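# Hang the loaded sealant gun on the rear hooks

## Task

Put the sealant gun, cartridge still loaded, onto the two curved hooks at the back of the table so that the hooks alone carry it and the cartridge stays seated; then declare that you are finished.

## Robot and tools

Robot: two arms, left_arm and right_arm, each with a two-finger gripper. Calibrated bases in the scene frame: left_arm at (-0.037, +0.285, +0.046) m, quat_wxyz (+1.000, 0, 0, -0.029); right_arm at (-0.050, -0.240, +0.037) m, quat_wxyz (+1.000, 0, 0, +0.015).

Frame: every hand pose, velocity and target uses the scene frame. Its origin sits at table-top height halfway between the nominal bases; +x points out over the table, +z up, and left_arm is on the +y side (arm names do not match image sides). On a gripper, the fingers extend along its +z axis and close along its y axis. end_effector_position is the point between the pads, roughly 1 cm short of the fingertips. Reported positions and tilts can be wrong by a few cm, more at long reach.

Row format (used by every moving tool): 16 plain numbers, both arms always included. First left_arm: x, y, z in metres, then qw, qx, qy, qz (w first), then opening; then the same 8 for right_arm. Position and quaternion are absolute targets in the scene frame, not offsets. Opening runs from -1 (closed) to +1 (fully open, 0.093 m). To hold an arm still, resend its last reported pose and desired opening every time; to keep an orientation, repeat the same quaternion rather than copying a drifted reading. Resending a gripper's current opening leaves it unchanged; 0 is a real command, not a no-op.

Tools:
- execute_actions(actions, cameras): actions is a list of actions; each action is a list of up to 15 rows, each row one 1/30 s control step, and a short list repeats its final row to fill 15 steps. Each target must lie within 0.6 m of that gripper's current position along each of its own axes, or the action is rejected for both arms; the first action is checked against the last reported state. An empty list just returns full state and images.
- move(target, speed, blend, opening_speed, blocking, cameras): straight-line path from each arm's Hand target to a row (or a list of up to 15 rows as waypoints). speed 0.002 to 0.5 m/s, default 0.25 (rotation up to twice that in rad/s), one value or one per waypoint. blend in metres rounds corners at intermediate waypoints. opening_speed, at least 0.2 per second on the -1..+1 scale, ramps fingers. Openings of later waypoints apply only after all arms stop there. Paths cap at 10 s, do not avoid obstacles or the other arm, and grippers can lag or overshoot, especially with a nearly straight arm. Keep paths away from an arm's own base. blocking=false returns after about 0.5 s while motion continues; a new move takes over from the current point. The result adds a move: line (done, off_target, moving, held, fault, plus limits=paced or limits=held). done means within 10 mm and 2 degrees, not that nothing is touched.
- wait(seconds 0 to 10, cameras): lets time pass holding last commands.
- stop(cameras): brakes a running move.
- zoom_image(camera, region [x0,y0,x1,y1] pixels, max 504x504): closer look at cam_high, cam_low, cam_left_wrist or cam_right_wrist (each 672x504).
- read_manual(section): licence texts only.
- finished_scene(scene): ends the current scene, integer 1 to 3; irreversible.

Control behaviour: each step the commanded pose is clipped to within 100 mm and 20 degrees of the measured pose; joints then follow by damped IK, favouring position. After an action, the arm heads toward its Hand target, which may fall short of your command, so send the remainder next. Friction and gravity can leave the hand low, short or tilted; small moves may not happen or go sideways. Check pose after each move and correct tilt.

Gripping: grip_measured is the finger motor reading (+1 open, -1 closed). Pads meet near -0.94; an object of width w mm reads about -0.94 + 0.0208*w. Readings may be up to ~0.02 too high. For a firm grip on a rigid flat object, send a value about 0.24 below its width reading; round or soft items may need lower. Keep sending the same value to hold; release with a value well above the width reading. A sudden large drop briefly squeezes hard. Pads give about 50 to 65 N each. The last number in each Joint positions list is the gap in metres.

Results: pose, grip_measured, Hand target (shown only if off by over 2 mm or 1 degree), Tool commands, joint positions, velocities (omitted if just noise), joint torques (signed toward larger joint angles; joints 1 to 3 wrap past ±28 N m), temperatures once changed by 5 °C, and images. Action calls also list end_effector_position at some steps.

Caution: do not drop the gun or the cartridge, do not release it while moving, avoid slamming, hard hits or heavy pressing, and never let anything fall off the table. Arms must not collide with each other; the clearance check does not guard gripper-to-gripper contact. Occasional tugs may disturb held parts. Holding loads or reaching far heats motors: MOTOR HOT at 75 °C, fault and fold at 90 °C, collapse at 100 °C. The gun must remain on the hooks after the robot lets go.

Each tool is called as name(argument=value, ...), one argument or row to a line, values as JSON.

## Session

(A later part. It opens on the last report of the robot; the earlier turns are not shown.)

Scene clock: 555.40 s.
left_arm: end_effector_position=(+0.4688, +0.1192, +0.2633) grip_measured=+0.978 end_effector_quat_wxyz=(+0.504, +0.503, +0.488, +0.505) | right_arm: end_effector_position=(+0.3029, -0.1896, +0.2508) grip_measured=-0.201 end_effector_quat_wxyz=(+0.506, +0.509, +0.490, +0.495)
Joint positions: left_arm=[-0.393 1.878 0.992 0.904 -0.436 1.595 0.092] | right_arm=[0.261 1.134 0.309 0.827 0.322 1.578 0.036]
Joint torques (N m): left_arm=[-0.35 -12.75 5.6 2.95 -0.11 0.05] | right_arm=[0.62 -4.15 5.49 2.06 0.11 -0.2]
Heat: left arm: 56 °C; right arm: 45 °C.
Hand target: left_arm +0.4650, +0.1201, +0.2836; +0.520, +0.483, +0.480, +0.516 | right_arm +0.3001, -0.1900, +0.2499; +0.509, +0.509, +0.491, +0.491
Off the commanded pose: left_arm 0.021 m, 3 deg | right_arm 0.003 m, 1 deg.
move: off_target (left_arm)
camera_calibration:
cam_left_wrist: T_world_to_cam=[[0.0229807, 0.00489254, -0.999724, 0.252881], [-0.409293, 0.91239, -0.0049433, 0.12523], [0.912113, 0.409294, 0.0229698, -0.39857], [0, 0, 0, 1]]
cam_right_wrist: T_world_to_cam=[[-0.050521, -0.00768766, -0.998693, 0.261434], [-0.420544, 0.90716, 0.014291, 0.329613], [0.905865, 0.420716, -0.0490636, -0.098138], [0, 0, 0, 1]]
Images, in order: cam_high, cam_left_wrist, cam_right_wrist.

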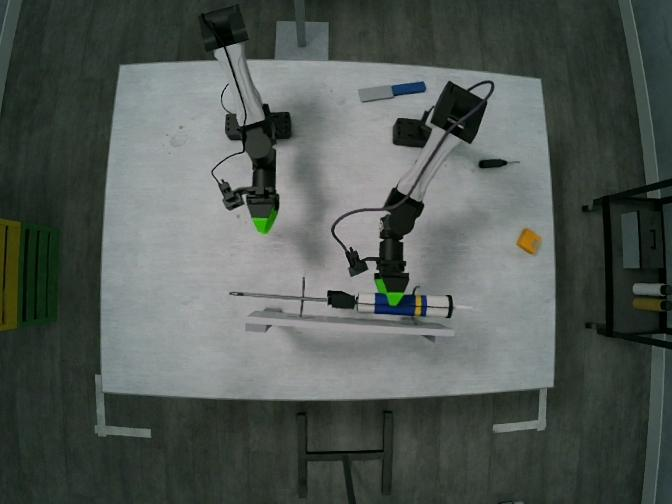

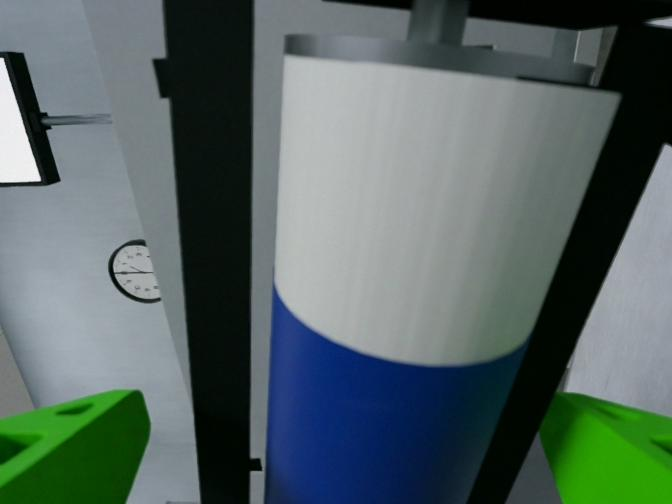

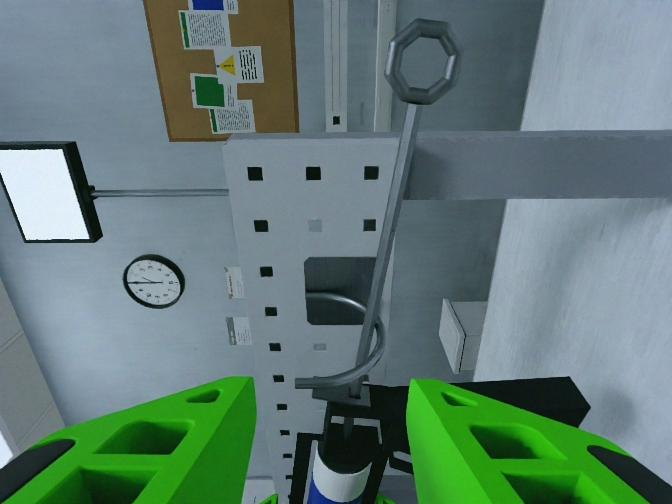

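move(
  target=[
    [0.34, 0.120, 0.274, 0.5022,0.5022,0.4978,0.4978, 0.98, 0.28, -0.25, 0.27, 0.5087,0.5087,0.4912,0.4912, -0.2],
    [0.28, 0.16, 0.28, 0.5022,0.5022,0.4978,0.4978, 0.98, 0.26, -0.27, 0.27, 0.5087,0.5087,0.4912,0.4912, -0.2],
  ],
  speed=0.1,
)

zoom_image(
  camera="cam_high",
  region=[230, 250, 500, 350],
)

Scene clock: 566.83 s.
left_arm: end_effector_position=(+0.2827, +0.1587, +0.2829) grip_measured=+0.978 end_effector_quat_wxyz=(+0.505, +0.501, +0.494, +0.499) | right_arm: end_effector_position=(+0.2617, -0.2701, +0.2743) grip_measured=-0.201 end_effector_quat_wxyz=(+0.511, +0.509, +0.486, +0.494)
Joint positions: left_arm=[-0.628 1.081 0.383 0.71 -0.673 1.579 0.092] | right_arm=[-0.193 0.743 0.275 0.477 -0.123 1.578 0.036]
Joint torques (N m): left_arm=[-0.5 -3.92 5.42 2.25 -0.1 -0.11] | right_arm=[-0.32 -1.43 6.04 2.09 -0.11 -0.22]
Hand target: left_arm +0.2801, +0.1600, +0.2801; +0.502, +0.502, +0.498, +0.498 | right_arm +0.2601, -0.2699, +0.2700; +0.509, +0.509, +0.491, +0.491
Off the commanded pose: left_arm 0.004 m, 1 deg | right_arm 0.005 m, 1 deg.
move: done
camera_calibration:
cam_left_wrist: T_world_to_cam=[[0.0151412, -0.0100029, -0.999835, 0.281162], [-0.410908, 0.911548, -0.0153423, 0.0166576], [0.911551, 0.411073, 0.00969162, -0.241801], [0, 0, 0, 1]]
cam_right_wrist: T_world_to_cam=[[-0.0433995, -0.00917506, -0.999016, 0.279983], [-0.411956, 0.911154, 0.00952816, 0.385076], [0.91017, 0.411964, -0.0433234, -0.0308497], [0, 0, 0, 1]]

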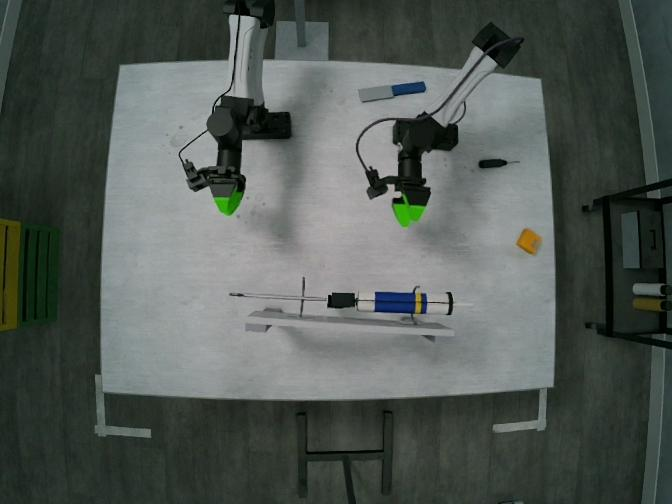

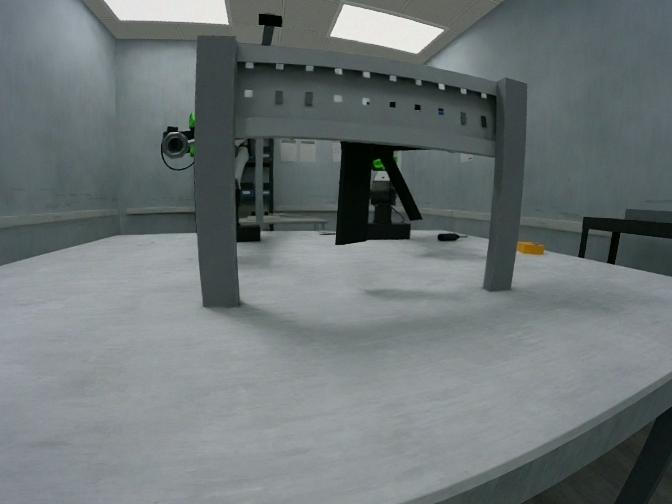

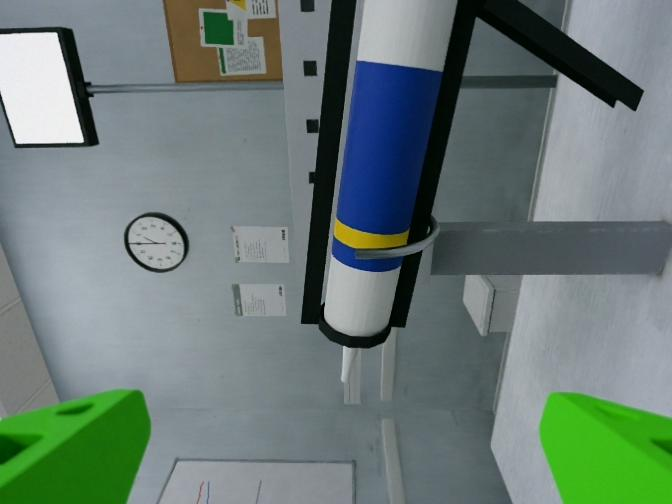

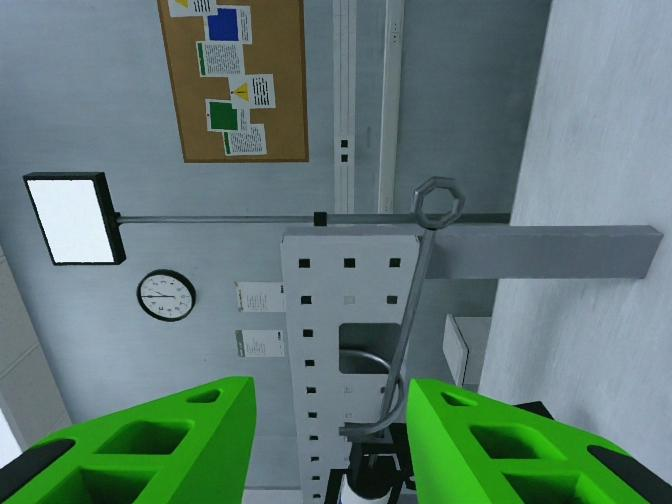

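Scaled by 1.867 from the camera's 672x504 image, which has a finer 960x720 frame.

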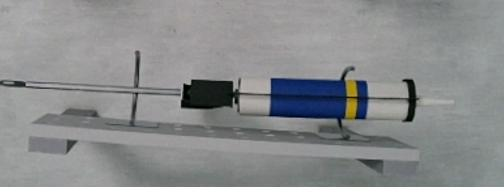

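finished_scene(
  scene=1,
)

The scene is finished: the task was done.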